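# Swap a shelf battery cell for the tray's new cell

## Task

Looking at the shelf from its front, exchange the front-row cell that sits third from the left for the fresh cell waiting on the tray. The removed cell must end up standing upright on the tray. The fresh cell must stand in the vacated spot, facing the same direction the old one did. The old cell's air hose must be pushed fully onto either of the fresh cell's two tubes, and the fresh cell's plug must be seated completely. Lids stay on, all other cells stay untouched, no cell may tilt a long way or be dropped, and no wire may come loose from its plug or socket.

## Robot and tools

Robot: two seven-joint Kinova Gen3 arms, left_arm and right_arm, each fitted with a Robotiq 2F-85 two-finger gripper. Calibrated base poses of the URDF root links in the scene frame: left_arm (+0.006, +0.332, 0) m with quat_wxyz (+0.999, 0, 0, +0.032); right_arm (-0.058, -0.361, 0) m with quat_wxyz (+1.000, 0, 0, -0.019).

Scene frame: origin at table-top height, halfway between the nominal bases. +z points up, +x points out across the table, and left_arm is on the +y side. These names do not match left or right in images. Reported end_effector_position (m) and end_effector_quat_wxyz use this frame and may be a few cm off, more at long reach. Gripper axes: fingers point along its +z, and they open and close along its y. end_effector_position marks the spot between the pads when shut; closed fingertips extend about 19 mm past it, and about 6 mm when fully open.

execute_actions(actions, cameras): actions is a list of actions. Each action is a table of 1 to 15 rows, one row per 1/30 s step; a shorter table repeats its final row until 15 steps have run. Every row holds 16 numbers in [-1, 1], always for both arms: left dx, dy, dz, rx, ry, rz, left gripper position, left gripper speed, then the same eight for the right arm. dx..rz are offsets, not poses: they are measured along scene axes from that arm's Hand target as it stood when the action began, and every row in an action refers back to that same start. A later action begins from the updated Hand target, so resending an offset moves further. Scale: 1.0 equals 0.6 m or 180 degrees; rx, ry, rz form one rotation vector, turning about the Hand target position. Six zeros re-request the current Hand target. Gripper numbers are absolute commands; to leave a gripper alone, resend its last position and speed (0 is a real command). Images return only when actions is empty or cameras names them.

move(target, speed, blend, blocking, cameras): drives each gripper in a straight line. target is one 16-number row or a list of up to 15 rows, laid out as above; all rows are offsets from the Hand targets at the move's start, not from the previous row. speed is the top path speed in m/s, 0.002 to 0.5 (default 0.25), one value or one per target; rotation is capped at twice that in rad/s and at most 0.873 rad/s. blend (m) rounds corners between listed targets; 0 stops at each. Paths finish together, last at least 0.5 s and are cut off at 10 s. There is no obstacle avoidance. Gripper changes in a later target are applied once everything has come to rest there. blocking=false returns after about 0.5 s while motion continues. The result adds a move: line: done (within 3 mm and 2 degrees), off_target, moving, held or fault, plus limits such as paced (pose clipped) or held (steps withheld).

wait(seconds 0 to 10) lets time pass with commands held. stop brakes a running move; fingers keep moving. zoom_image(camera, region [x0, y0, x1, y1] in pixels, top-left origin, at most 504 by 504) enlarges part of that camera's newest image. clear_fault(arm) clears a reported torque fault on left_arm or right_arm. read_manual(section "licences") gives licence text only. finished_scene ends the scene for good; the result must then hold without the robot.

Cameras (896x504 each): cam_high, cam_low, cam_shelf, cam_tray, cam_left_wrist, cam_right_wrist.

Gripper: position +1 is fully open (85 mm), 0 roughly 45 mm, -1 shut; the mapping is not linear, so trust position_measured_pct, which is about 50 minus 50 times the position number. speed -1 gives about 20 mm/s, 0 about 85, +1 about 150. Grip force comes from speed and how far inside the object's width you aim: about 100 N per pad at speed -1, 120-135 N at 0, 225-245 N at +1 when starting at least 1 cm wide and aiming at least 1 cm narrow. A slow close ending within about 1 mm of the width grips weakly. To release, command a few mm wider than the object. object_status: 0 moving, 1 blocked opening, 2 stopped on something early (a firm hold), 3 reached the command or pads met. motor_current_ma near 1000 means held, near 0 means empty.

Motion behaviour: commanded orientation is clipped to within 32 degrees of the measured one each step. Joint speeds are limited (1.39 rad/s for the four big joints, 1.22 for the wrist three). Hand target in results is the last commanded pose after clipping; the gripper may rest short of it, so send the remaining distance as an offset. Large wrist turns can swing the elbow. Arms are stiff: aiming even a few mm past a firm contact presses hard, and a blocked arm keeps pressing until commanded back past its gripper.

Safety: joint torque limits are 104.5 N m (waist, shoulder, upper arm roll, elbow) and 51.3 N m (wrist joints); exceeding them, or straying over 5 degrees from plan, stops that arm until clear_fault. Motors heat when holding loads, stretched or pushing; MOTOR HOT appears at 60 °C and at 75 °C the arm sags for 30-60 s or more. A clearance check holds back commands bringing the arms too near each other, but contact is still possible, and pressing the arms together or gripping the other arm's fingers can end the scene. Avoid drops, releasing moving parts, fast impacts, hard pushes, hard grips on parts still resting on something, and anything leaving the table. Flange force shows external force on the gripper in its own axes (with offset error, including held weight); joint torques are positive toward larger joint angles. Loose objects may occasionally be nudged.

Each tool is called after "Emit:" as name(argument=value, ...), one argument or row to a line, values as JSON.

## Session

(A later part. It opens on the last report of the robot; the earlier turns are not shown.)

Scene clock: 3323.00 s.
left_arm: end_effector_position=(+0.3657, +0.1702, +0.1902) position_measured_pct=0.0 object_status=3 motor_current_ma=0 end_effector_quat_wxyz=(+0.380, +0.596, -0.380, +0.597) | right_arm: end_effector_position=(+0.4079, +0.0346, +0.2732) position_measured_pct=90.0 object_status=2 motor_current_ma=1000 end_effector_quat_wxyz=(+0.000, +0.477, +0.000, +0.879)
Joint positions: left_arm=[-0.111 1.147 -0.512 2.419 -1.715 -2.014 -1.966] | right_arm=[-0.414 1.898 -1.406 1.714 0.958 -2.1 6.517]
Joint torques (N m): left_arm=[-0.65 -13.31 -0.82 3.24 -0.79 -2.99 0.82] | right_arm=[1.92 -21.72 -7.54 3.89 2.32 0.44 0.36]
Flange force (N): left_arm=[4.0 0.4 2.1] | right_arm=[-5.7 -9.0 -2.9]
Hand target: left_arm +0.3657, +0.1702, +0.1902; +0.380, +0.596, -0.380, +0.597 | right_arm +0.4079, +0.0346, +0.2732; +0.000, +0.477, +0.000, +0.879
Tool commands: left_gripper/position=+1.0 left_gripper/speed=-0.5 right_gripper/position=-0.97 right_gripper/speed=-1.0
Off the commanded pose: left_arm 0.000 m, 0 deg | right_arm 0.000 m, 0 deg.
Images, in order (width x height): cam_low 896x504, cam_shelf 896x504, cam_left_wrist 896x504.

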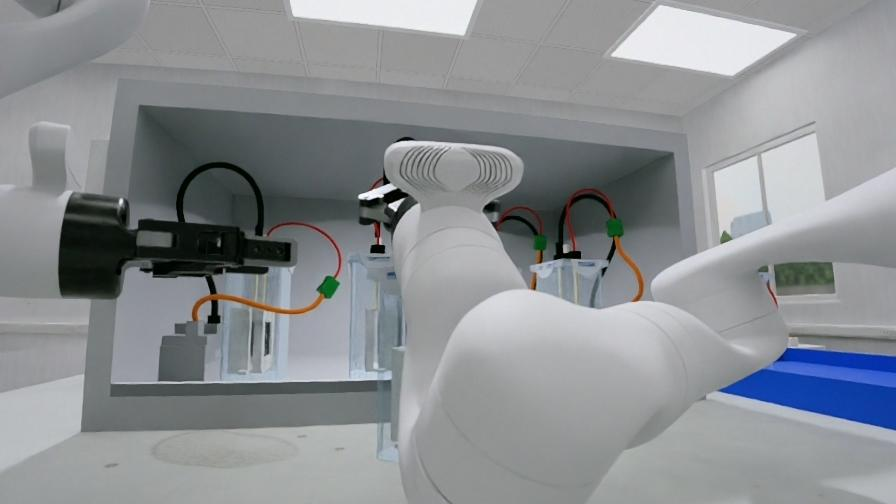

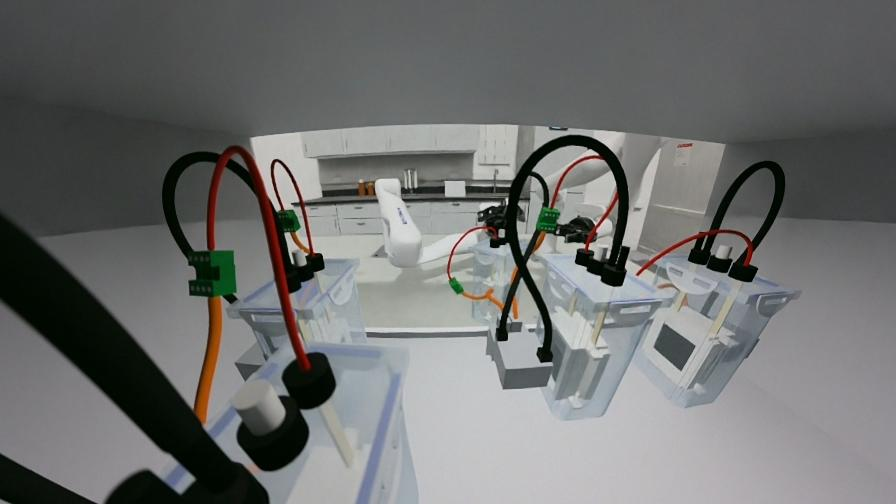

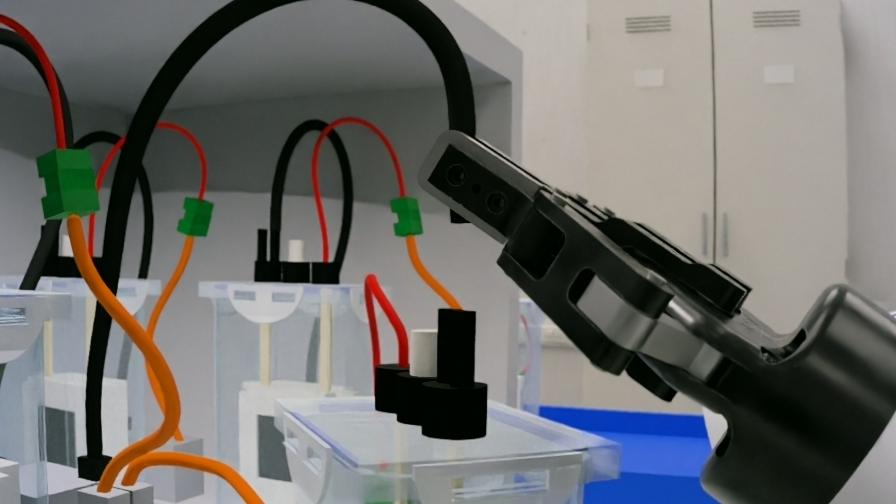

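Emit:
move(
  target=[0,0,0,0,0,0,1.0,-0.5, 0,0.0017,-0.04,0,0,0,-0.97,-1],
  speed=0.05,
  cameras=["cam_left_wrist"],
)

Emit:
zoom_image(
  camera="cam_left_wrist",
  region=[415, 260, 495, 340],
)

Emit:
move(
  target=[0.08,0.0,0,0,0,-0.139,1.0,-0.5, 0,0,0,0,0,0,-0.97,-1],
  speed=0.08,
  cameras=["cam_left_wrist"],
)

Emit:
zoom_image(
  camera="cam_left_wrist",
  region=[370, 260, 450, 340],
)

Scene clock: 3331.87 s.
left_arm: end_effector_position=(+0.3657, +0.1702, +0.1902) position_measured_pct=0.0 object_status=3 motor_current_ma=0 end_effector_quat_wxyz=(+0.380, +0.596, -0.380, +0.597) | right_arm: end_effector_position=(+0.4079, +0.0356, +0.2492) position_measured_pct=90.0 object_status=2 motor_current_ma=1000 end_effector_quat_wxyz=(+0.000, +0.477, +0.000, +0.879)
Joint positions: left_arm=[-0.111 1.147 -0.512 2.419 -1.715 -2.014 -1.966] | right_arm=[-0.417 1.937 -1.383 1.676 0.978 -2.099 6.477]
Joint torques (N m): left_arm=[-0.65 -13.3 -0.81 3.24 -0.78 -3.03 0.84] | right_arm=[1.96 -21.62 -7.24 4.57 2.3 0.29 0.24]
Flange force (N): left_arm=[4.0 0.6 2.1] | right_arm=[-6.6 -10.7 -2.9]
Hand target: left_arm +0.3657, +0.1702, +0.1902; +0.380, +0.596, -0.380, +0.597 | right_arm +0.4079, +0.0356, +0.2492; +0.000, +0.477, +0.000, +0.879
Off the commanded pose: left_arm 0.000 m, 0 deg | right_arm 0.000 m, 0 deg.
move: done
Images, in order (width x height): cam_left_wrist 896x504.

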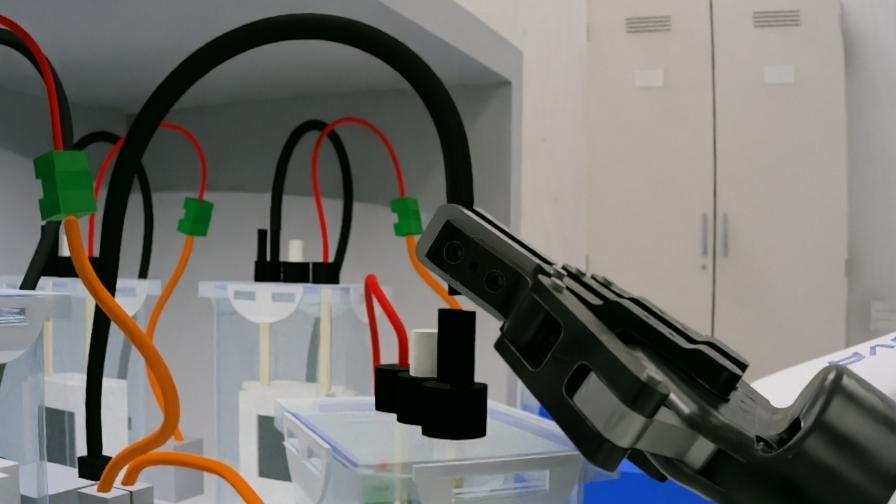

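Scaled by 6.300 from the camera's 896x504 image, which has a finer 1280x720 frame.

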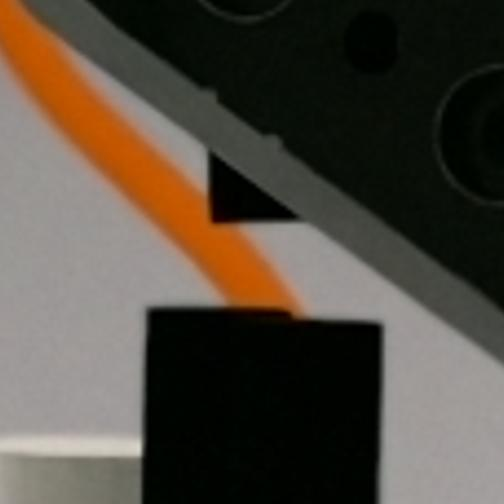

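Scene clock: 3334.97 s.
left_arm: end_effector_position=(+0.4137, +0.1702, +0.1902) position_measured_pct=0.0 object_status=3 motor_current_ma=0 end_effector_quat_wxyz=(+0.500, +0.500, -0.500, +0.500) | right_arm: end_effector_position=(+0.4079, +0.0356, +0.2492) position_measured_pct=90.0 object_status=2 motor_current_ma=1000 end_effector_quat_wxyz=(+0.000, +0.477, +0.000, +0.879)
Joint positions: left_arm=[-0.014 1.106 -0.486 1.859 -1.806 -2.045 -1.468] | right_arm=[-0.417 1.937 -1.383 1.676 0.978 -2.099 6.477]
Joint torques (N m): left_arm=[-0.61 -16.98 -1.7 -0.63 0.57 -3.23 0.77] | right_arm=[1.98 -21.57 -7.43 4.13 2.34 0.31 0.38]
Flange force (N): left_arm=[3.6 2.1 1.9] | right_arm=[-6.0 -9.3 -3.1]
Hand target: left_arm +0.4137, +0.1702, +0.1902; +0.500, +0.500, -0.500, +0.500 | right_arm +0.4079, +0.0356, +0.2492; +0.000, +0.477, +0.000, +0.879
Off the commanded pose: left_arm 0.000 m, 0 deg | right_arm 0.000 m, 0 deg.
move: done
Images, in order (width x height): cam_left_wrist 896x504.

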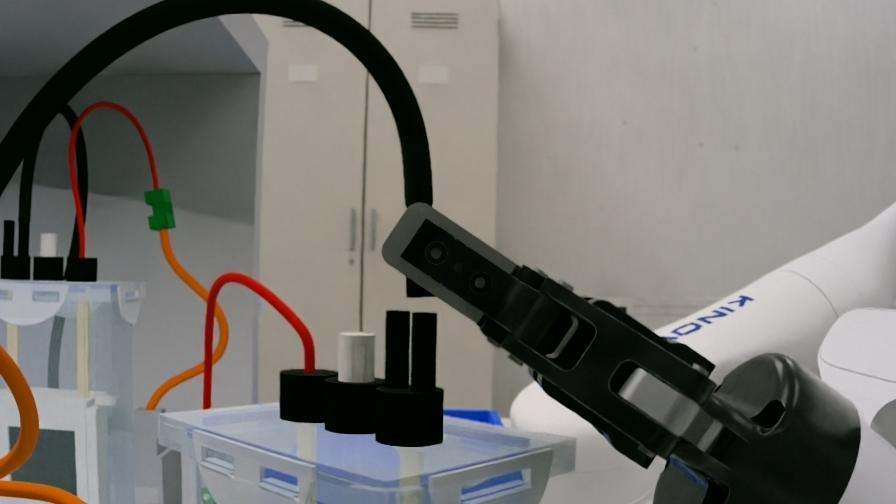

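Scaled by 6.300 from the camera's 896x504 image, which has a finer 1280x720 frame.

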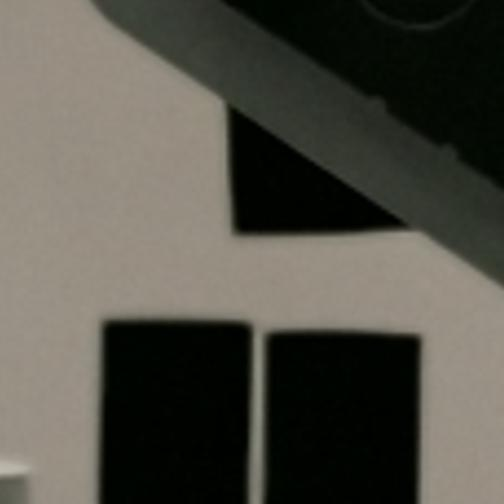

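Emit:
move(
  target=[0,0,0,0,0,0,1.0,-0.5, -0.0013,0.002,-0.005,0,0,0,-0.97,-1],
  speed=0.03,
  cameras=["cam_left_wrist"],
)

Emit:
zoom_image(
  camera="cam_left_wrist",
  region=[370, 260, 450, 340],
)

Emit:
move(
  target=[0,0,0,0,0,0,1.0,-0.5, 0,0,-0.0035,0,0,0,-0.97,-1],
  speed=0.01,
)

Emit:
move(
  target=[0,0,0,0,0,0,1.0,-0.5, 0,0,-0.0025,0,0,0,-0.97,-1],
  speed=0.01,
  cameras=["cam_left_wrist"],
)

Emit:
zoom_image(
  camera="cam_left_wrist",
  region=[370, 260, 450, 340],
)

Scene clock: 3353.17 s.
left_arm: end_effector_position=(+0.4137, +0.1702, +0.1902) position_measured_pct=0.0 object_status=3 motor_current_ma=0 end_effector_quat_wxyz=(+0.500, +0.500, -0.500, +0.500) | right_arm: end_effector_position=(+0.4071, +0.0368, +0.2462) position_measured_pct=90.0 object_status=2 motor_current_ma=1000 end_effector_quat_wxyz=(+0.000, +0.477, +0.000, +0.879)
Joint positions: left_arm=[-0.014 1.106 -0.486 1.859 -1.806 -2.045 -1.468] | right_arm=[-0.42 1.942 -1.382 1.669 0.981 -2.1 6.473]
Joint torques (N m): left_arm=[-0.65 -16.95 -1.7 -0.66 0.57 -3.25 0.82] | right_arm=[1.92 -21.66 -7.43 4.24 2.31 0.28 0.4]
Flange force (N): left_arm=[3.6 2.4 2.0] | right_arm=[-6.4 -9.4 -3.1]
Hand target: left_arm +0.4137, +0.1702, +0.1902; +0.500, +0.500, -0.500, +0.500 | right_arm +0.4071, +0.0368, +0.2462; +0.000, +0.477, +0.000, +0.879
Off the commanded pose: left_arm 0.000 m, 0 deg | right_arm 0.000 m, 0 deg.
joint sent to its limit (right arm) — joint 6 (wrist pitch), lower limit. The joint targets still meet the commanded pose.
move: done
Images, in order (width x height): cam_left_wrist 896x504.

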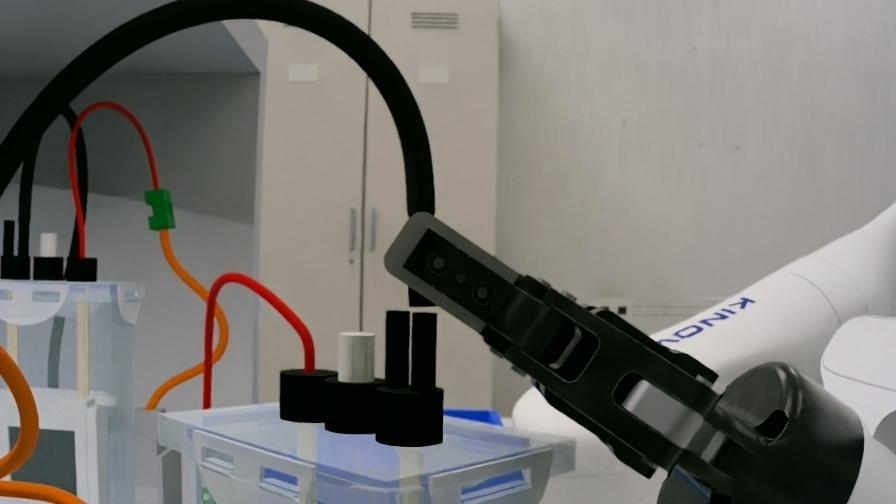

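Scaled by 6.300 from the camera's 896x504 image, which has a finer 1280x720 frame.

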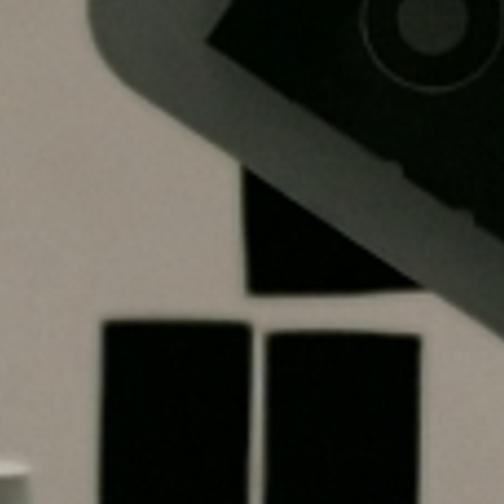

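Scene clock: 3353.87 s.
left_arm: end_effector_position=(+0.4137, +0.1702, +0.1902) position_measured_pct=0.0 object_status=3 motor_current_ma=0 end_effector_quat_wxyz=(+0.500, +0.500, -0.500, +0.500) | right_arm: end_effector_position=(+0.4071, +0.0368, +0.2441) position_measured_pct=90.0 object_status=2 motor_current_ma=1000 end_effector_quat_wxyz=(+0.000, +0.477, +0.000, +0.879)
Joint positions: left_arm=[-0.014 1.106 -0.486 1.859 -1.806 -2.045 -1.468] | right_arm=[-0.421 1.945 -1.38 1.665 0.982 -2.1 6.47]
Joint torques (N m): left_arm=[-0.67 -16.99 -1.67 -0.65 0.55 -3.23 0.81] | right_arm=[1.96 -21.49 -7.39 4.15 2.33 0.29 0.4]
Flange force (N): left_arm=[3.5 2.2 2.0] | right_arm=[-6.0 -9.2 -3.0]
Hand target: left_arm +0.4137, +0.1702, +0.1902; +0.500, +0.500, -0.500, +0.500 | right_arm +0.4071, +0.0368, +0.2441; +0.000, +0.477, +0.000, +0.879
Off the commanded pose: left_arm 0.000 m, 0 deg | right_arm 0.000 m, 0 deg.
move: done

Scene clock: 3354.57 s.
left_arm: end_effector_position=(+0.4137, +0.1702, +0.1902) position_measured_pct=0.0 object_status=3 motor_current_ma=0 end_effector_quat_wxyz=(+0.500, +0.500, -0.500, +0.500) | right_arm: end_effector_position=(+0.4071, +0.0368, +0.2426) position_measured_pct=90.0 object_status=2 motor_current_ma=1000 end_effector_quat_wxyz=(+0.000, +0.477, +0.000, +0.879)
Joint positions: left_arm=[-0.014 1.106 -0.486 1.859 -1.806 -2.045 -1.468] | right_arm=[-0.421 1.948 -1.378 1.663 0.984 -2.1 6.467]
Joint torques (N m): left_arm=[-0.66 -16.91 -1.68 -0.62 0.57 -3.21 0.81] | right_arm=[1.96 -21.43 -7.3 4.24 2.32 0.22 0.41]
Flange force (N): left_arm=[3.7 2.2 2.0] | right_arm=[-6.2 -9.6 -2.8]
Hand target: left_arm +0.4137, +0.1702, +0.1902; +0.500, +0.500, -0.500, +0.500 | right_arm +0.4071, +0.0368, +0.2426; +0.000, +0.477, +0.000, +0.879
Off the commanded pose: left_arm 0.000 m, 0 deg | right_arm 0.000 m, 0 deg.
move: done
Images, in order (width x height): cam_left_wrist 896x504.

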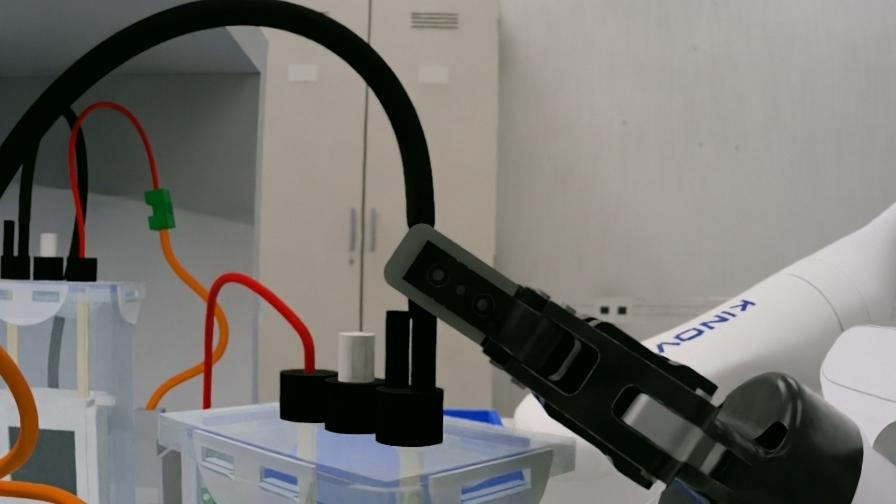

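Scaled by 6.300 from the camera's 896x504 image, which has a finer 1280x720 frame.

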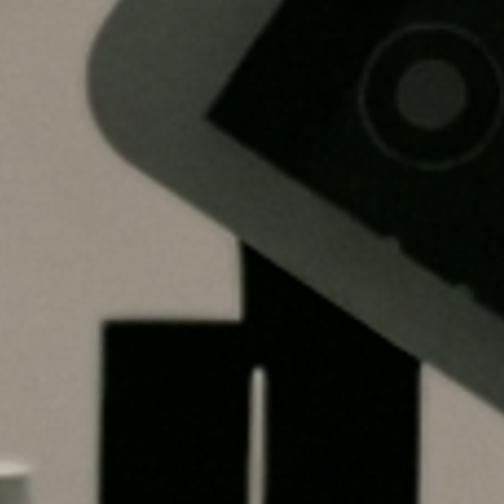

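Emit:
move(
  target=[0,0,0,0,0,0,1.0,-0.5, 0,0,-0.0025,0,0,0,-0.97,-1],
  speed=0.01,
)

Emit:
move(
  target=[-0.08,0,0,0,0,0.139,1.0,-0.5, 0,0,0,0,0,0,-0.97,-1],
  speed=0.08,
  cameras=["cam_left_wrist"],
)

Emit:
zoom_image(
  camera="cam_left_wrist",
  region=[415, 260, 495, 340],
)

Scene clock: 3362.27 s.
left_arm: end_effector_position=(+0.4137, +0.1702, +0.1902) position_measured_pct=0.0 object_status=3 motor_current_ma=0 end_effector_quat_wxyz=(+0.500, +0.500, -0.500, +0.500) | right_arm: end_effector_position=(+0.4071, +0.0368, +0.2411) position_measured_pct=90.0 object_status=2 motor_current_ma=1000 end_effector_quat_wxyz=(+0.000, +0.477, +0.000, +0.879)
Joint positions: left_arm=[-0.014 1.106 -0.486 1.859 -1.806 -2.045 -1.468] | right_arm=[-0.421 1.95 -1.377 1.66 0.985 -2.1 6.464]
Joint torques (N m): left_arm=[-0.67 -16.88 -1.65 -0.66 0.57 -3.22 0.79] | right_arm=[1.95 -21.28 -7.26 4.29 2.29 0.11 0.44]
Flange force (N): left_arm=[3.8 2.3 2.0] | right_arm=[-6.3 -9.8 -2.4]
Hand target: left_arm +0.4137, +0.1702, +0.1902; +0.500, +0.500, -0.500, +0.500 | right_arm +0.4071, +0.0368, +0.2411; +0.000, +0.477, +0.000, +0.879
Off the commanded pose: left_arm 0.000 m, 0 deg | right_arm 0.000 m, 0 deg.
move: done

Scene clock: 3365.40 s.
left_arm: end_effector_position=(+0.3657, +0.1702, +0.1902) position_measured_pct=0.0 object_status=3 motor_current_ma=0 end_effector_quat_wxyz=(+0.380, +0.596, -0.380, +0.597) | right_arm: end_effector_position=(+0.4071, +0.0368, +0.2411) position_measured_pct=90.0 object_status=2 motor_current_ma=1000 end_effector_quat_wxyz=(+0.000, +0.477, +0.000, +0.879)
Joint positions: left_arm=[-0.112 1.147 -0.511 2.419 -1.715 -2.013 -1.965] | right_arm=[-0.421 1.95 -1.377 1.66 0.985 -2.1 6.464]
Joint torques (N m): left_arm=[-0.62 -13.33 -0.77 3.3 -0.78 -2.98 0.72] | right_arm=[1.97 -21.26 -7.24 4.25 2.34 0.13 0.42]
Flange force (N): left_arm=[4.2 -0.1 2.1] | right_arm=[-6.1 -9.8 -2.4]
Hand target: left_arm +0.3657, +0.1702, +0.1902; +0.380, +0.596, -0.380, +0.597 | right_arm +0.4071, +0.0368, +0.2411; +0.000, +0.477, +0.000, +0.879
Off the commanded pose: left_arm 0.000 m, 0 deg | right_arm 0.000 m, 0 deg.
move: done
Images, in order (width x height): cam_left_wrist 896x504.

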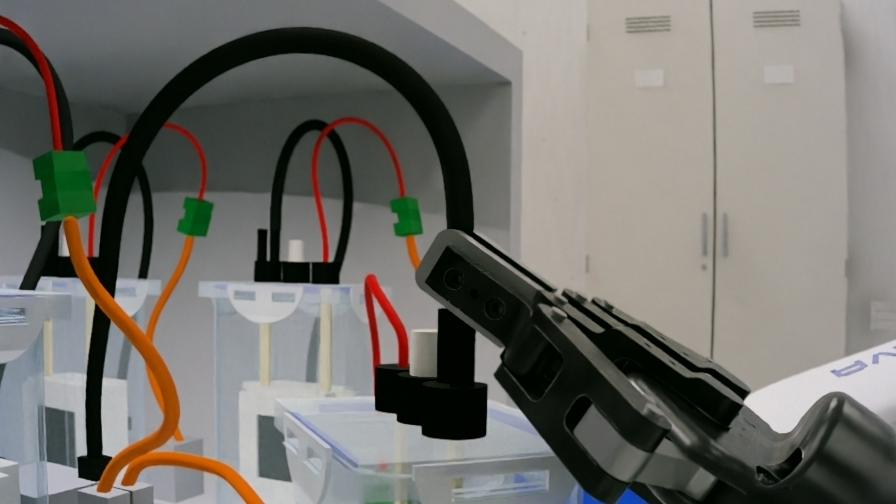

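Scaled by 6.300 from the camera's 896x504 image, which has a finer 1280x720 frame.

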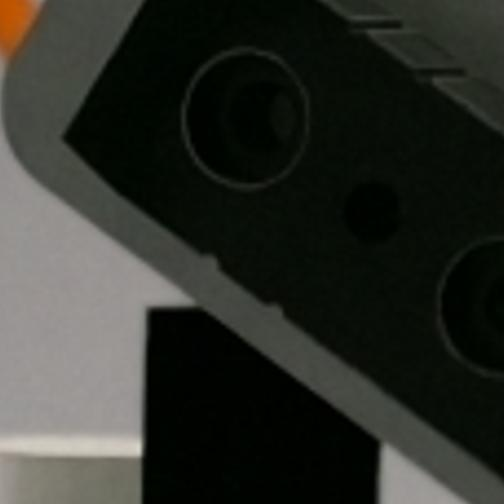

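Emit:
move(
  target=[0,0,0,0,0,0,1.0,-0.5, 0,0.0035,0,0,0,0,-0.97,-1],
  speed=0.01,
)

Emit:
move(
  target=[0,0,0,0,0,0,1.0,-0.5, 0,-0.007,0,0,0,0,-0.97,-1],
  speed=0.01,
)

Emit:
move(
  target=[0,0,0,0,0,0,1.0,-0.5, 0.0035,0.0035,0,0,0,0,-0.97,-1],
  speed=0.01,
)

Emit:
move(
  target=[0,0,0,0,0,0,1.0,-0.5, -0.007,0,0,0,0,0,-0.97,-1],
  speed=0.01,
)

Scene clock: 3373.17 s.
left_arm: end_effector_position=(+0.3657, +0.1702, +0.1902) position_measured_pct=0.0 object_status=3 motor_current_ma=0 end_effector_quat_wxyz=(+0.380, +0.596, -0.380, +0.597) | right_arm: end_effector_position=(+0.4071, +0.0389, +0.2410) position_measured_pct=90.0 object_status=2 motor_current_ma=1000 end_effector_quat_wxyz=(+0.000, +0.477, +0.000, +0.879)
Joint positions: left_arm=[-0.112 1.147 -0.511 2.419 -1.715 -2.013 -1.965] | right_arm=[-0.425 1.95 -1.379 1.654 0.983 -2.098 6.463]
Joint torques (N m): left_arm=[-0.68 -13.33 -0.79 3.26 -0.75 -3.01 0.83] | right_arm=[0.85 -21.51 -6.9 4.3 2 1.18 0.36]
Flange force (N): left_arm=[4.0 0.5 2.0] | right_arm=[-5.5 -6.7 -3.5]
Hand target: left_arm +0.3657, +0.1702, +0.1902; +0.380, +0.596, -0.380, +0.597 | right_arm +0.4071, +0.0389, +0.2411; +0.000, +0.477, +0.000, +0.879
Off the commanded pose: left_arm 0.000 m, 0 deg | right_arm 0.000 m, 0 deg.
move: done

Scene clock: 3373.87 s.
left_arm: end_effector_position=(+0.3657, +0.1702, +0.1902) position_measured_pct=0.0 object_status=3 motor_current_ma=0 end_effector_quat_wxyz=(+0.380, +0.596, -0.380, +0.597) | right_arm: end_effector_position=(+0.4071, +0.0347, +0.2411) position_measured_pct=90.0 object_status=2 motor_current_ma=1000 end_effector_quat_wxyz=(+0.000, +0.477, +0.000, +0.879)
Joint positions: left_arm=[-0.112 1.147 -0.511 2.419 -1.715 -2.013 -1.965] | right_arm=[-0.416 1.952 -1.376 1.667 0.989 -2.099 6.467]
Joint torques (N m): left_arm=[-0.68 -13.28 -0.82 3.24 -0.75 -3.01 0.8] | right_arm=[4.96 -21.01 -8.14 3.29 1.88 -1.08 0.48]
Flange force (N): left_arm=[4.2 0.4 2.1] | right_arm=[-3.9 -13.1 -5.0]
Hand target: left_arm +0.3657, +0.1702, +0.1902; +0.380, +0.596, -0.380, +0.597 | right_arm +0.4071, +0.0347, +0.2411; +0.000, +0.477, +0.000, +0.879
Off the commanded pose: left_arm 0.000 m, 0 deg | right_arm 0.000 m, 0 deg.
move: done

Scene clock: 3374.57 s.
left_arm: end_effector_position=(+0.3657, +0.1702, +0.1902) position_measured_pct=0.0 object_status=3 motor_current_ma=0 end_effector_quat_wxyz=(+0.380, +0.596, -0.380, +0.597) | right_arm: end_effector_position=(+0.4092, +0.0367, +0.2411) position_measured_pct=90.0 object_status=2 motor_current_ma=1000 end_effector_quat_wxyz=(+0.000, +0.477, +0.000, +0.879)
Joint positions: left_arm=[-0.112 1.147 -0.511 2.419 -1.715 -2.013 -1.965] | right_arm=[-0.418 1.951 -1.38 1.657 0.985 -2.093 6.461]
Joint torques (N m): left_arm=[-0.7 -13.32 -0.78 3.23 -0.77 -3.05 0.82] | right_arm=[2.25 -19.79 -6.87 3.72 1.35 0.29 0.37]
Flange force (N): left_arm=[4.1 0.5 2.2] | right_arm=[-2.4 -8.3 -2.7]
Hand target: left_arm +0.3657, +0.1702, +0.1902; +0.380, +0.596, -0.380, +0.597 | right_arm +0.4092, +0.0368, +0.2411; +0.000, +0.477, +0.000, +0.879
Off the commanded pose: left_arm 0.000 m, 0 deg | right_arm 0.000 m, 0 deg.
move: done

Scene clock: 3375.30 s.
left_arm: end_effector_position=(+0.3657, +0.1702, +0.1902) position_measured_pct=0.0 object_status=3 motor_current_ma=0 end_effector_quat_wxyz=(+0.380, +0.596, -0.380, +0.597) | right_arm: end_effector_position=(+0.4050, +0.0368, +0.2411) position_measured_pct=90.0 object_status=2 motor_current_ma=1000 end_effector_quat_wxyz=(+0.000, +0.477, +0.000, +0.879)
Joint positions: left_arm=[-0.112 1.147 -0.511 2.419 -1.715 -2.013 -1.965] | right_arm=[-0.422 1.955 -1.381 1.664 0.992 -2.1 6.472]
Joint torques (N m): left_arm=[-0.64 -13.32 -0.87 3.21 -0.76 -3.01 0.81] | right_arm=[0.7 -21.22 -6.9 4.79 2.43 0.55 0.19]
Flange force (N): left_arm=[4.0 0.6 2.1] | right_arm=[-6.7 -8.4 -1.3]
Hand target: left_arm +0.3657, +0.1702, +0.1902; +0.380, +0.596, -0.380, +0.597 | right_arm +0.4050, +0.0368, +0.2411; +0.000, +0.477, +0.000, +0.879
Off the commanded pose: left_arm 0.000 m, 0 deg | right_arm 0.000 m, 0 deg.
joint sent to its limit (right arm) — joint 6 (wrist pitch), lower limit. The joint targets still meet the commanded pose.
move: done

Emit:
move(
  target=[0.08,0,0,0,0,-0.139,1.0,-0.5, 0.0035,0,0,0,0,0,-0.97,-1],
  speed=0.05,
)

Emit:
move(
  target=[0,0,0,0,0,0,1.0,-0.5, 0,0,-0.003,0,0,0,-0.97,-1],
  speed=0.01,
  cameras=["cam_left_wrist"],
)

Emit:
zoom_image(
  camera="cam_left_wrist",
  region=[370, 260, 450, 340],
)

Scene clock: 3387.07 s.
left_arm: end_effector_position=(+0.4137, +0.1702, +0.1902) position_measured_pct=0.0 object_status=3 motor_current_ma=0 end_effector_quat_wxyz=(+0.500, +0.500, -0.500, +0.500) | right_arm: end_effector_position=(+0.4071, +0.0368, +0.2411) position_measured_pct=90.0 object_status=2 motor_current_ma=1000 end_effector_quat_wxyz=(+0.000, +0.477, +0.000, +0.879)
Joint positions: left_arm=[-0.014 1.105 -0.485 1.859 -1.807 -2.045 -1.468] | right_arm=[-0.42 1.954 -1.382 1.66 0.99 -2.095 6.468]
Joint torques (N m): left_arm=[-0.61 -16.98 -1.66 -0.52 0.55 -3.22 0.77] | right_arm=[2.46 -21.55 -7.51 3.71 1.84 0.56 0.37]
Flange force (N): left_arm=[3.5 1.7 1.8] | right_arm=[-4.4 -8.0 -5.3]
Hand target: left_arm +0.4137, +0.1702, +0.1902; +0.500, +0.500, -0.500, +0.500 | right_arm +0.4071, +0.0368, +0.2411; +0.000, +0.477, +0.000, +0.879
Off the commanded pose: left_arm 0.000 m, 0 deg | right_arm 0.000 m, 0 deg.
move: done

Scene clock: 3387.77 s.
left_arm: end_effector_position=(+0.4137, +0.1702, +0.1902) position_measured_pct=0.0 object_status=3 motor_current_ma=0 end_effector_quat_wxyz=(+0.500, +0.500, -0.500, +0.500) | right_arm: end_effector_position=(+0.4071, +0.0368, +0.2393) position_measured_pct=90.0 object_status=2 motor_current_ma=1000 end_effector_quat_wxyz=(+0.000, +0.477, +0.000, +0.879)
Joint positions: left_arm=[-0.014 1.105 -0.485 1.859 -1.807 -2.045 -1.468] | right_arm=[-0.42 1.957 -1.38 1.657 0.992 -2.095 6.465]
Joint torques (N m): left_arm=[-0.67 -16.97 -1.66 -0.62 0.53 -3.23 0.82] | right_arm=[3.92 -20.07 -7.41 3.21 1.35 -0.36 0.38]
Flange force (N): left_arm=[3.5 2.1 2.0] | right_arm=[-1.6 -10.2 -4.4]
Hand target: left_arm +0.4137, +0.1702, +0.1902; +0.500, +0.500, -0.500, +0.500 | right_arm +0.4071, +0.0368, +0.2393; +0.000, +0.477, +0.000, +0.879
Off the commanded pose: left_arm 0.000 m, 0 deg | right_arm 0.000 m, 0 deg.
move: done
Images, in order (width x height): cam_left_wrist 896x504.

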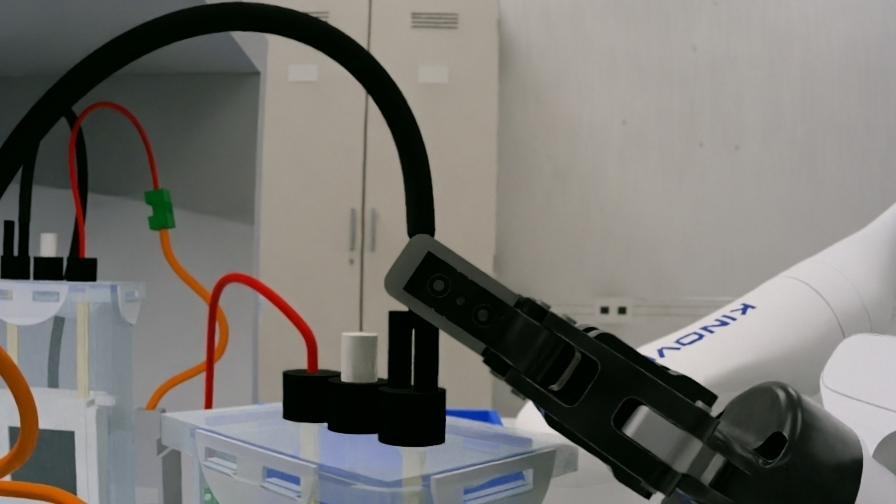

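Scaled by 6.300 from the camera's 896x504 image, which has a finer 1280x720 frame.

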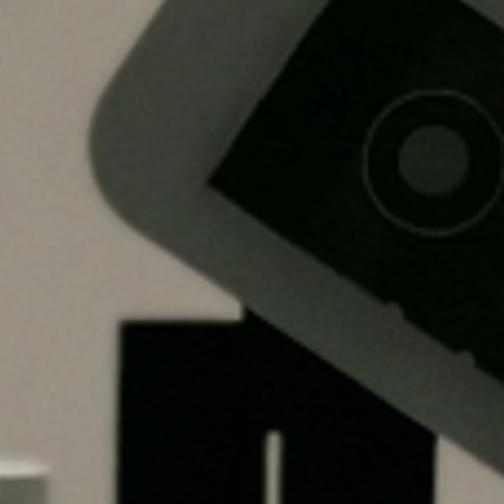

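Emit:
move(
  target=[0,0,0,0,0,0,1.0,-0.5, 0,0,0.0015,0,0,0,-0.7,-1],
  speed=0.01,
  cameras=["cam_left_wrist"],
)

Emit:
zoom_image(
  camera="cam_left_wrist",
  region=[370, 240, 470, 340],
)

Scene clock: 3396.80 s.
left_arm: end_effector_position=(+0.4137, +0.1702, +0.1902) position_measured_pct=0.0 object_status=3 motor_current_ma=0 end_effector_quat_wxyz=(+0.500, +0.500, -0.500, +0.500) | right_arm: end_effector_position=(+0.4071, +0.0368, +0.2402) position_measured_pct=85.3 object_status=3 motor_current_ma=0 end_effector_quat_wxyz=(+0.000, +0.477, +0.000, +0.879)
Joint positions: left_arm=[-0.014 1.105 -0.485 1.859 -1.807 -2.045 -1.468] | right_arm=[-0.42 1.956 -1.381 1.659 0.991 -2.095 6.466]
Joint torques (N m): left_arm=[-0.67 -16.99 -1.7 -0.63 0.56 -3.24 0.81] | right_arm=[2.19 -21.41 -7.4 4.15 2.24 0.2 0.38]
Flange force (N): left_arm=[3.5 2.2 2.0] | right_arm=[-5.7 -9.5 -3.3]
Hand target: left_arm +0.4137, +0.1702, +0.1902; +0.500, +0.500, -0.500, +0.500 | right_arm +0.4071, +0.0368, +0.2402; +0.000, +0.477, +0.000, +0.879
Off the commanded pose: left_arm 0.000 m, 0 deg | right_arm 0.000 m, 0 deg.
move: done
Images, in order (width x height): cam_left_wrist 896x504.

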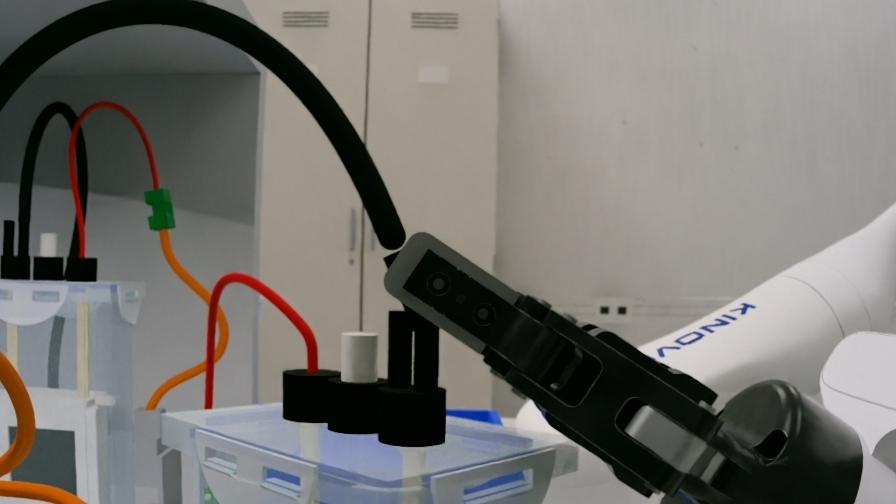

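Scaled by 5.040 from the camera's 896x504 image, which has a finer 1280x720 frame.

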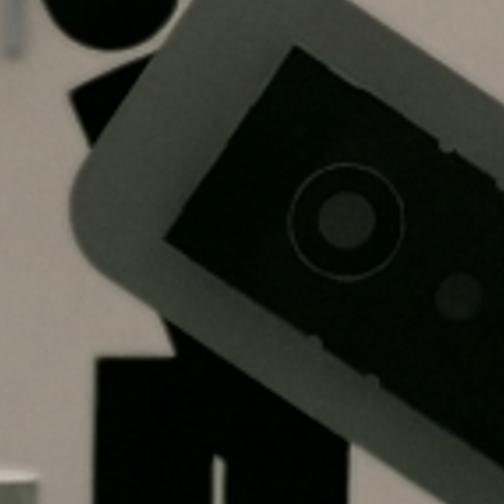

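Emit:
move(
  target=[0,0,0,0,0,0,1.0,-0.5, 0.0278,0,0.0155,0,0.2667,0,-0.7,-1],
  speed=0.05,
  cameras=["cam_left_wrist","cam_high"],
)

Emit:
zoom_image(
  camera="cam_left_wrist",
  region=[350, 220, 470, 340],
)

Scene clock: 3430.87 s.
left_arm: end_effector_position=(+0.4137, +0.1702, +0.1902) position_measured_pct=0.0 object_status=3 motor_current_ma=0 end_effector_quat_wxyz=(+0.500, +0.500, -0.500, +0.500) | right_arm: end_effector_position=(+0.4238, +0.0368, +0.2495) position_measured_pct=85.3 object_status=3 motor_current_ma=0 end_effector_quat_wxyz=(+0.000, +0.793, +0.000, +0.609)
Joint positions: left_arm=[-0.014 1.105 -0.485 1.859 -1.807 -2.045 -1.468] | right_arm=[-0.752 2.069 -2.483 1.872 0.728 -2.1 7.227]
Joint torques (N m): left_arm=[-0.65 -16.93 -1.67 -0.65 0.53 -3.24 0.82] | right_arm=[2.3 -22.69 -3.5 4.87 1.59 2.16 0.4]
Flange force (N): left_arm=[3.6 2.2 2.0] | right_arm=[-4.3 -7.8 1.2]
Hand target: left_arm +0.4137, +0.1702, +0.1902; +0.500, +0.500, -0.500, +0.500 | right_arm +0.4238, +0.0368, +0.2495; +0.000, +0.793, +0.000, +0.609
Off the commanded pose: left_arm 0.000 m, 0 deg | right_arm 0.000 m, 0 deg.
joint sent to its limit (right arm) — joint 6 (wrist pitch), lower limit. The joint targets still meet the commanded pose.
move: done
Images, in order (width x height): cam_high 896x504, cam_left_wrist 896x504.

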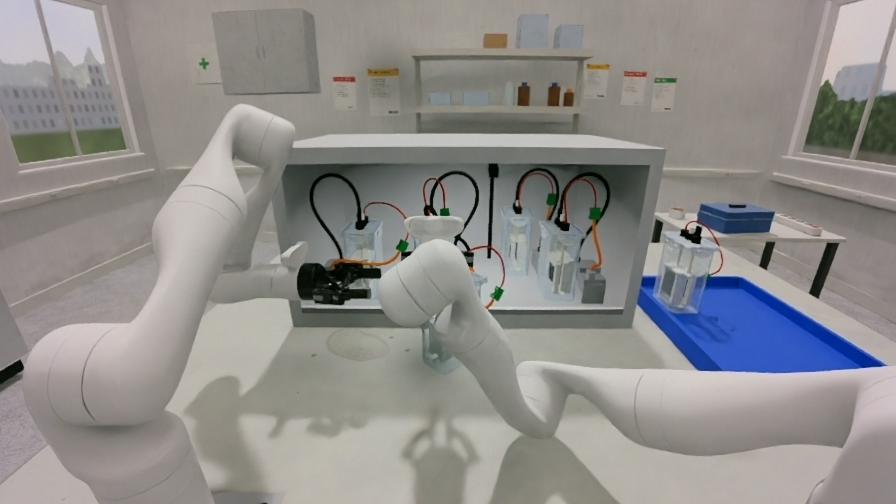

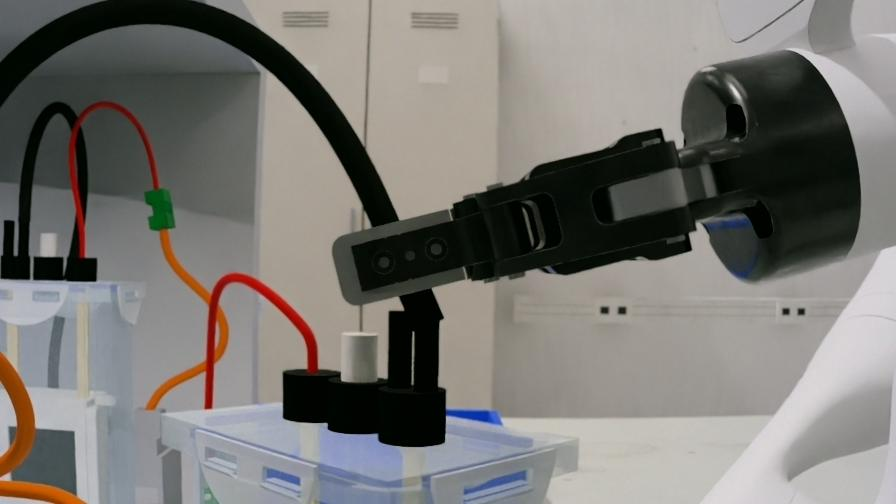

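Scaled by 4.200 from the camera's 896x504 image, which has a finer 1280x720 frame.

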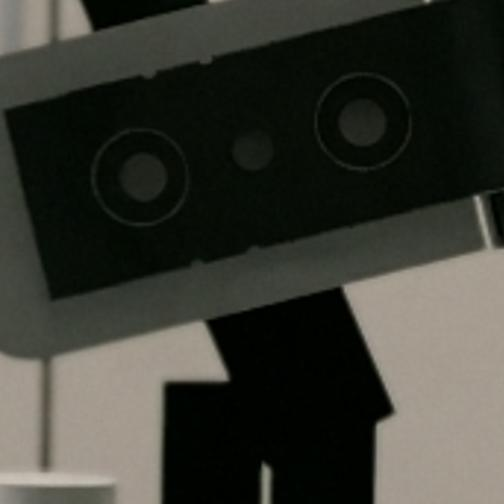

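Emit:
move(
  target=[0,0,0,0,0,0,1.0,-0.5, 0,0,0,0,0,0,-0.97,-1],
  speed=0.05,
)

Emit:
wait(
  seconds=0.8,
  cameras=["cam_left_wrist"],
)

Emit:
zoom_image(
  camera="cam_left_wrist",
  region=[350, 220, 470, 340],
)

Scene clock: 3436.07 s.
left_arm: end_effector_position=(+0.4137, +0.1702, +0.1902) position_measured_pct=0.0 object_status=3 motor_current_ma=0 end_effector_quat_wxyz=(+0.500, +0.500, -0.500, +0.500) | right_arm: end_effector_position=(+0.4238, +0.0368, +0.2495) position_measured_pct=90.0 object_status=0 motor_current_ma=1000 end_effector_quat_wxyz=(+0.000, +0.793, +0.000, +0.609)
Joint positions: left_arm=[-0.014 1.105 -0.485 1.859 -1.807 -2.045 -1.468] | right_arm=[-0.752 2.069 -2.483 1.872 0.728 -2.1 7.227]
Joint torques (N m): left_arm=[-0.69 -16.95 -1.7 -0.62 0.54 -3.22 0.8] | right_arm=[1.88 -22.66 -3.29 4.82 1.36 2.22 0.39]
Flange force (N): left_arm=[3.6 2.1 2.1] | right_arm=[-4.2 -6.9 1.3]
Hand target: left_arm +0.4137, +0.1702, +0.1902; +0.500, +0.500, -0.500, +0.500 | right_arm +0.4238, +0.0368, +0.2495; +0.000, +0.793, +0.000, +0.609
Off the commanded pose: left_arm 0.000 m, 0 deg | right_arm 0.000 m, 0 deg.
move: done

Scene clock: 3436.87 s.
left_arm: end_effector_position=(+0.4137, +0.1702, +0.1902) position_measured_pct=0.0 object_status=3 motor_current_ma=0 end_effector_quat_wxyz=(+0.500, +0.500, -0.500, +0.500) | right_arm: end_effector_position=(+0.4238, +0.0368, +0.2495) position_measured_pct=90.0 object_status=2 motor_current_ma=1000 end_effector_quat_wxyz=(+0.000, +0.793, +0.000, +0.609)
Joint positions: left_arm=[-0.014 1.105 -0.485 1.859 -1.807 -2.045 -1.468] | right_arm=[-0.752 2.069 -2.483 1.872 0.728 -2.1 7.227]
Joint torques (N m): left_arm=[-0.69 -16.94 -1.67 -0.65 0.53 -3.24 0.79] | right_arm=[1.93 -22.66 -3.31 4.8 1.4 2.24 0.39]
Flange force (N): left_arm=[3.7 2.1 2.1] | right_arm=[-4.2 -6.9 1.2]
Hand target: left_arm +0.4137, +0.1702, +0.1902; +0.500, +0.500, -0.500, +0.500 | right_arm +0.4238, +0.0368, +0.2495; +0.000, +0.793, +0.000, +0.609
Tool commands: left_gripper/position=+1.0 left_gripper/speed=-0.5 right_gripper/position=-0.97 right_gripper/speed=-1.0
Off the commanded pose: left_arm 0.000 m, 0 deg | right_arm 0.000 m, 0 deg.
wait: 0.80 s; at rest by 0.17 s
Images, in order (width x height): cam_left_wrist 896x504.

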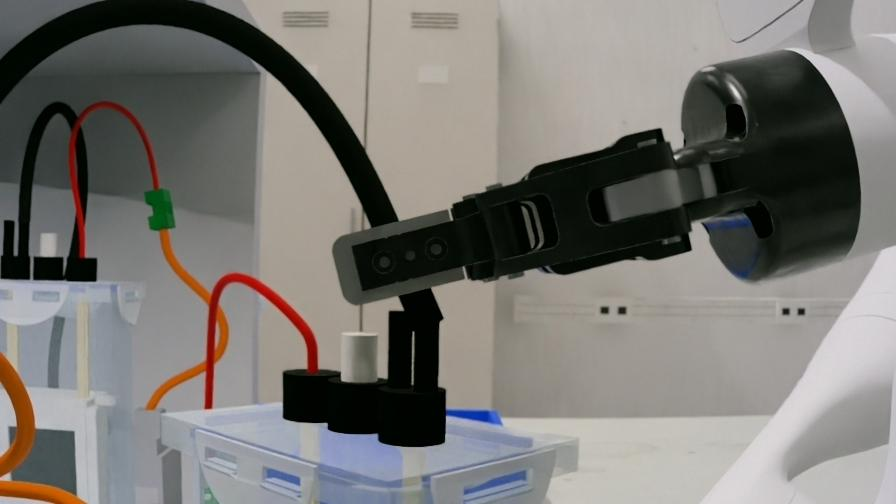

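Scaled by 4.200 from the camera's 896x504 image, which has a finer 1280x720 frame.

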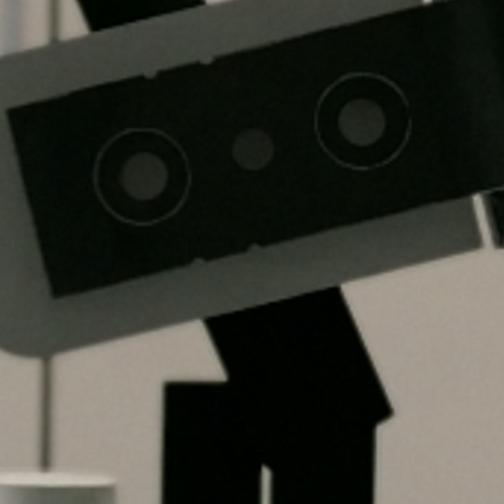

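Emit:
move(
  target=[0,0,0,0,0,0,1.0,-0.5, -0.015,0,0.0043,0,-0.119,0,-0.97,-1],
  speed=0.02,
  cameras=["cam_left_wrist"],
)

Emit:
zoom_image(
  camera="cam_left_wrist",
  region=[350, 220, 470, 340],
)

Scene clock: 3457.20 s.
left_arm: end_effector_position=(+0.4137, +0.1702, +0.1902) position_measured_pct=0.0 object_status=3 motor_current_ma=0 end_effector_quat_wxyz=(+0.500, +0.500, -0.500, +0.500) | right_arm: end_effector_position=(+0.4149, +0.0369, +0.2562) position_measured_pct=90.0 object_status=2 motor_current_ma=1000 end_effector_quat_wxyz=(-0.001, +0.664, -0.001, +0.748)
Joint positions: left_arm=[-0.014 1.105 -0.485 1.859 -1.807 -2.045 -1.468] | right_arm=[-0.566 2.122 -2.039 1.879 0.893 -1.973 6.956]
Joint torques (N m): left_arm=[-0.68 -16.97 -1.71 -0.68 0.56 -3.25 0.78] | right_arm=[23.25 73.23 -1.19 3.75 2.11 1.71 0.48]
Flange force (N): left_arm=[3.6 2.3 2.1] | right_arm=[195.3 -115.6 -7.1]
Hand target: left_arm +0.4137, +0.1702, +0.1902; +0.500, +0.500, -0.500, +0.500 | right_arm +0.4148, +0.0368, +0.2521; +0.000, +0.666, +0.000, +0.746
Off the commanded pose: left_arm 0.000 m, 0 deg | right_arm 0.004 m, 0 deg.
TORQUE WARNING: the torque sensor of joint 2 (shoulder) of the right arm reached its warning level (56.7 N m). A warning alone does not stop the arm.
move: off_target (right_arm)
Images, in order (width x height): cam_left_wrist 896x504.

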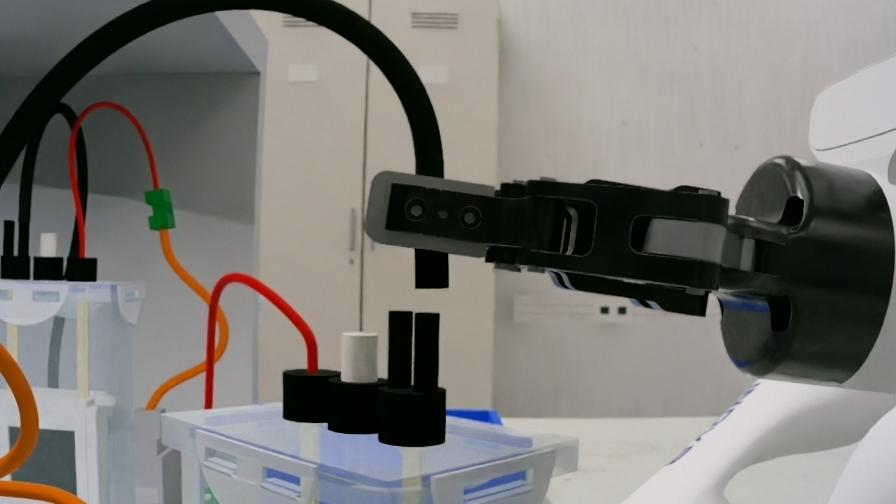

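Scaled by 4.200 from the camera's 896x504 image, which has a finer 1280x720 frame.

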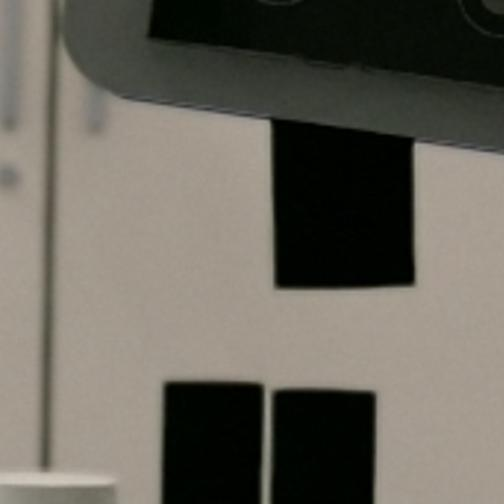

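Emit:
move(
  target=[0,0,0,0,0,0,1.0,-0.5, -0.01,-0.02,0.06,0,0,0.05,-0.97,-1],
  speed=0.04,
  cameras=["cam_left_wrist","cam_high","cam_low"],
)

Scene clock: 3466.17 s.
left_arm: end_effector_position=(+0.4137, +0.1702, +0.1902) position_measured_pct=0.0 object_status=3 motor_current_ma=0 end_effector_quat_wxyz=(+0.500, +0.500, -0.500, +0.500) | right_arm: end_effector_position=(+0.4088, +0.0248, +0.2881) position_measured_pct=90.0 object_status=2 motor_current_ma=1000 end_effector_quat_wxyz=(-0.058, +0.664, +0.053, +0.743)
Joint positions: left_arm=[-0.014 1.105 -0.485 1.859 -1.807 -2.045 -1.468] | right_arm=[-0.483 2.099 -2.068 2.082 0.755 -1.929 7.05]
Joint torques (N m): left_arm=[-0.64 -16.94 -1.68 -0.63 0.55 -3.24 0.82] | right_arm=[1.98 -20.19 -5.59 4.94 2.08 1.91 0.43]
Flange force (N): left_arm=[3.6 2.2 2.0] | right_arm=[-4.9 -8.3 0.9]
Hand target: left_arm +0.4137, +0.1702, +0.1902; +0.500, +0.500, -0.500, +0.500 | right_arm +0.4088, +0.0248, +0.2881; -0.058, +0.664, +0.053, +0.743
Off the commanded pose: left_arm 0.000 m, 0 deg | right_arm 0.000 m, 0 deg.
TORQUE WARNING: the torque sensor of joint 2 (shoulder) of the right arm reached its warning level (56.7 N m). A warning alone does not stop the arm.
move: done
Images, in order (width x height): cam_high 896x504, cam_low 896x504, cam_left_wrist 896x504.

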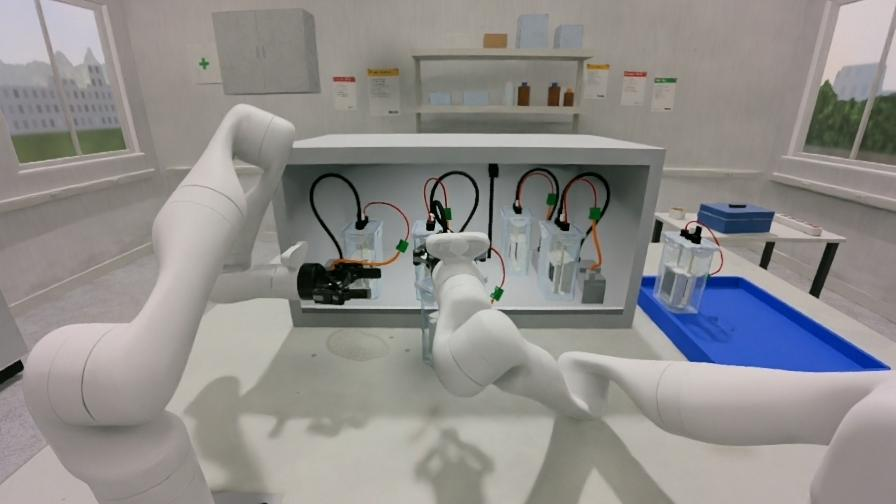

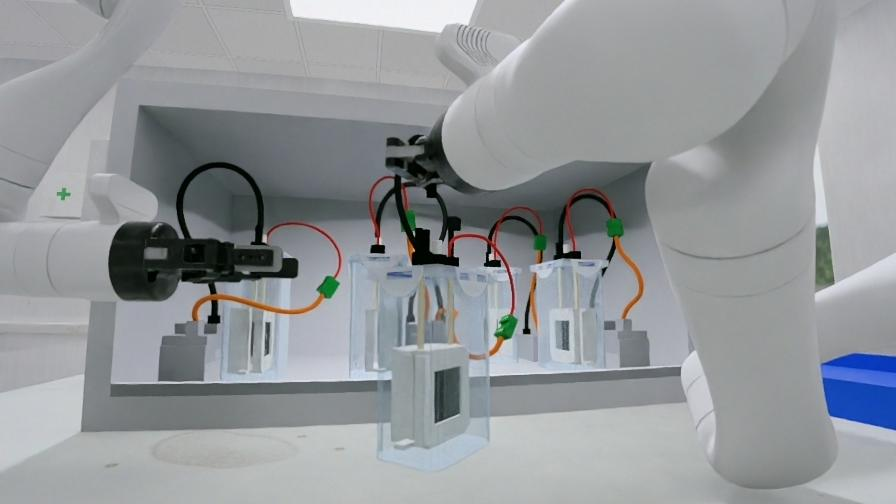

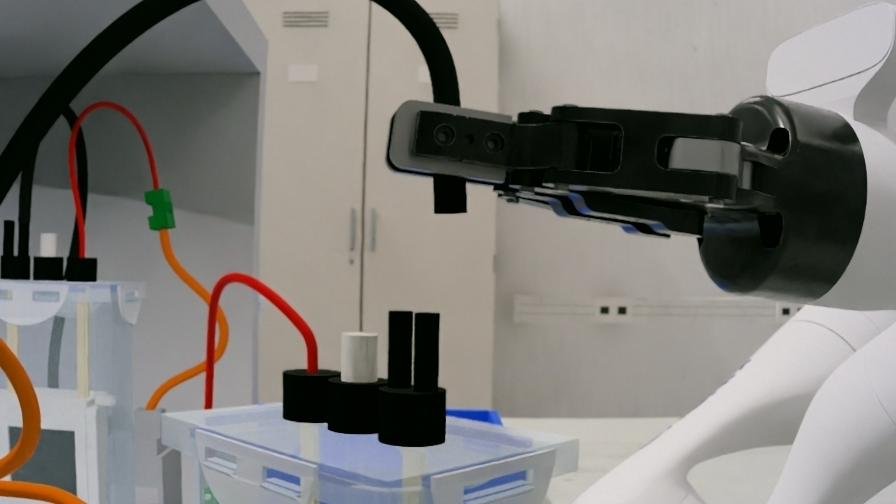

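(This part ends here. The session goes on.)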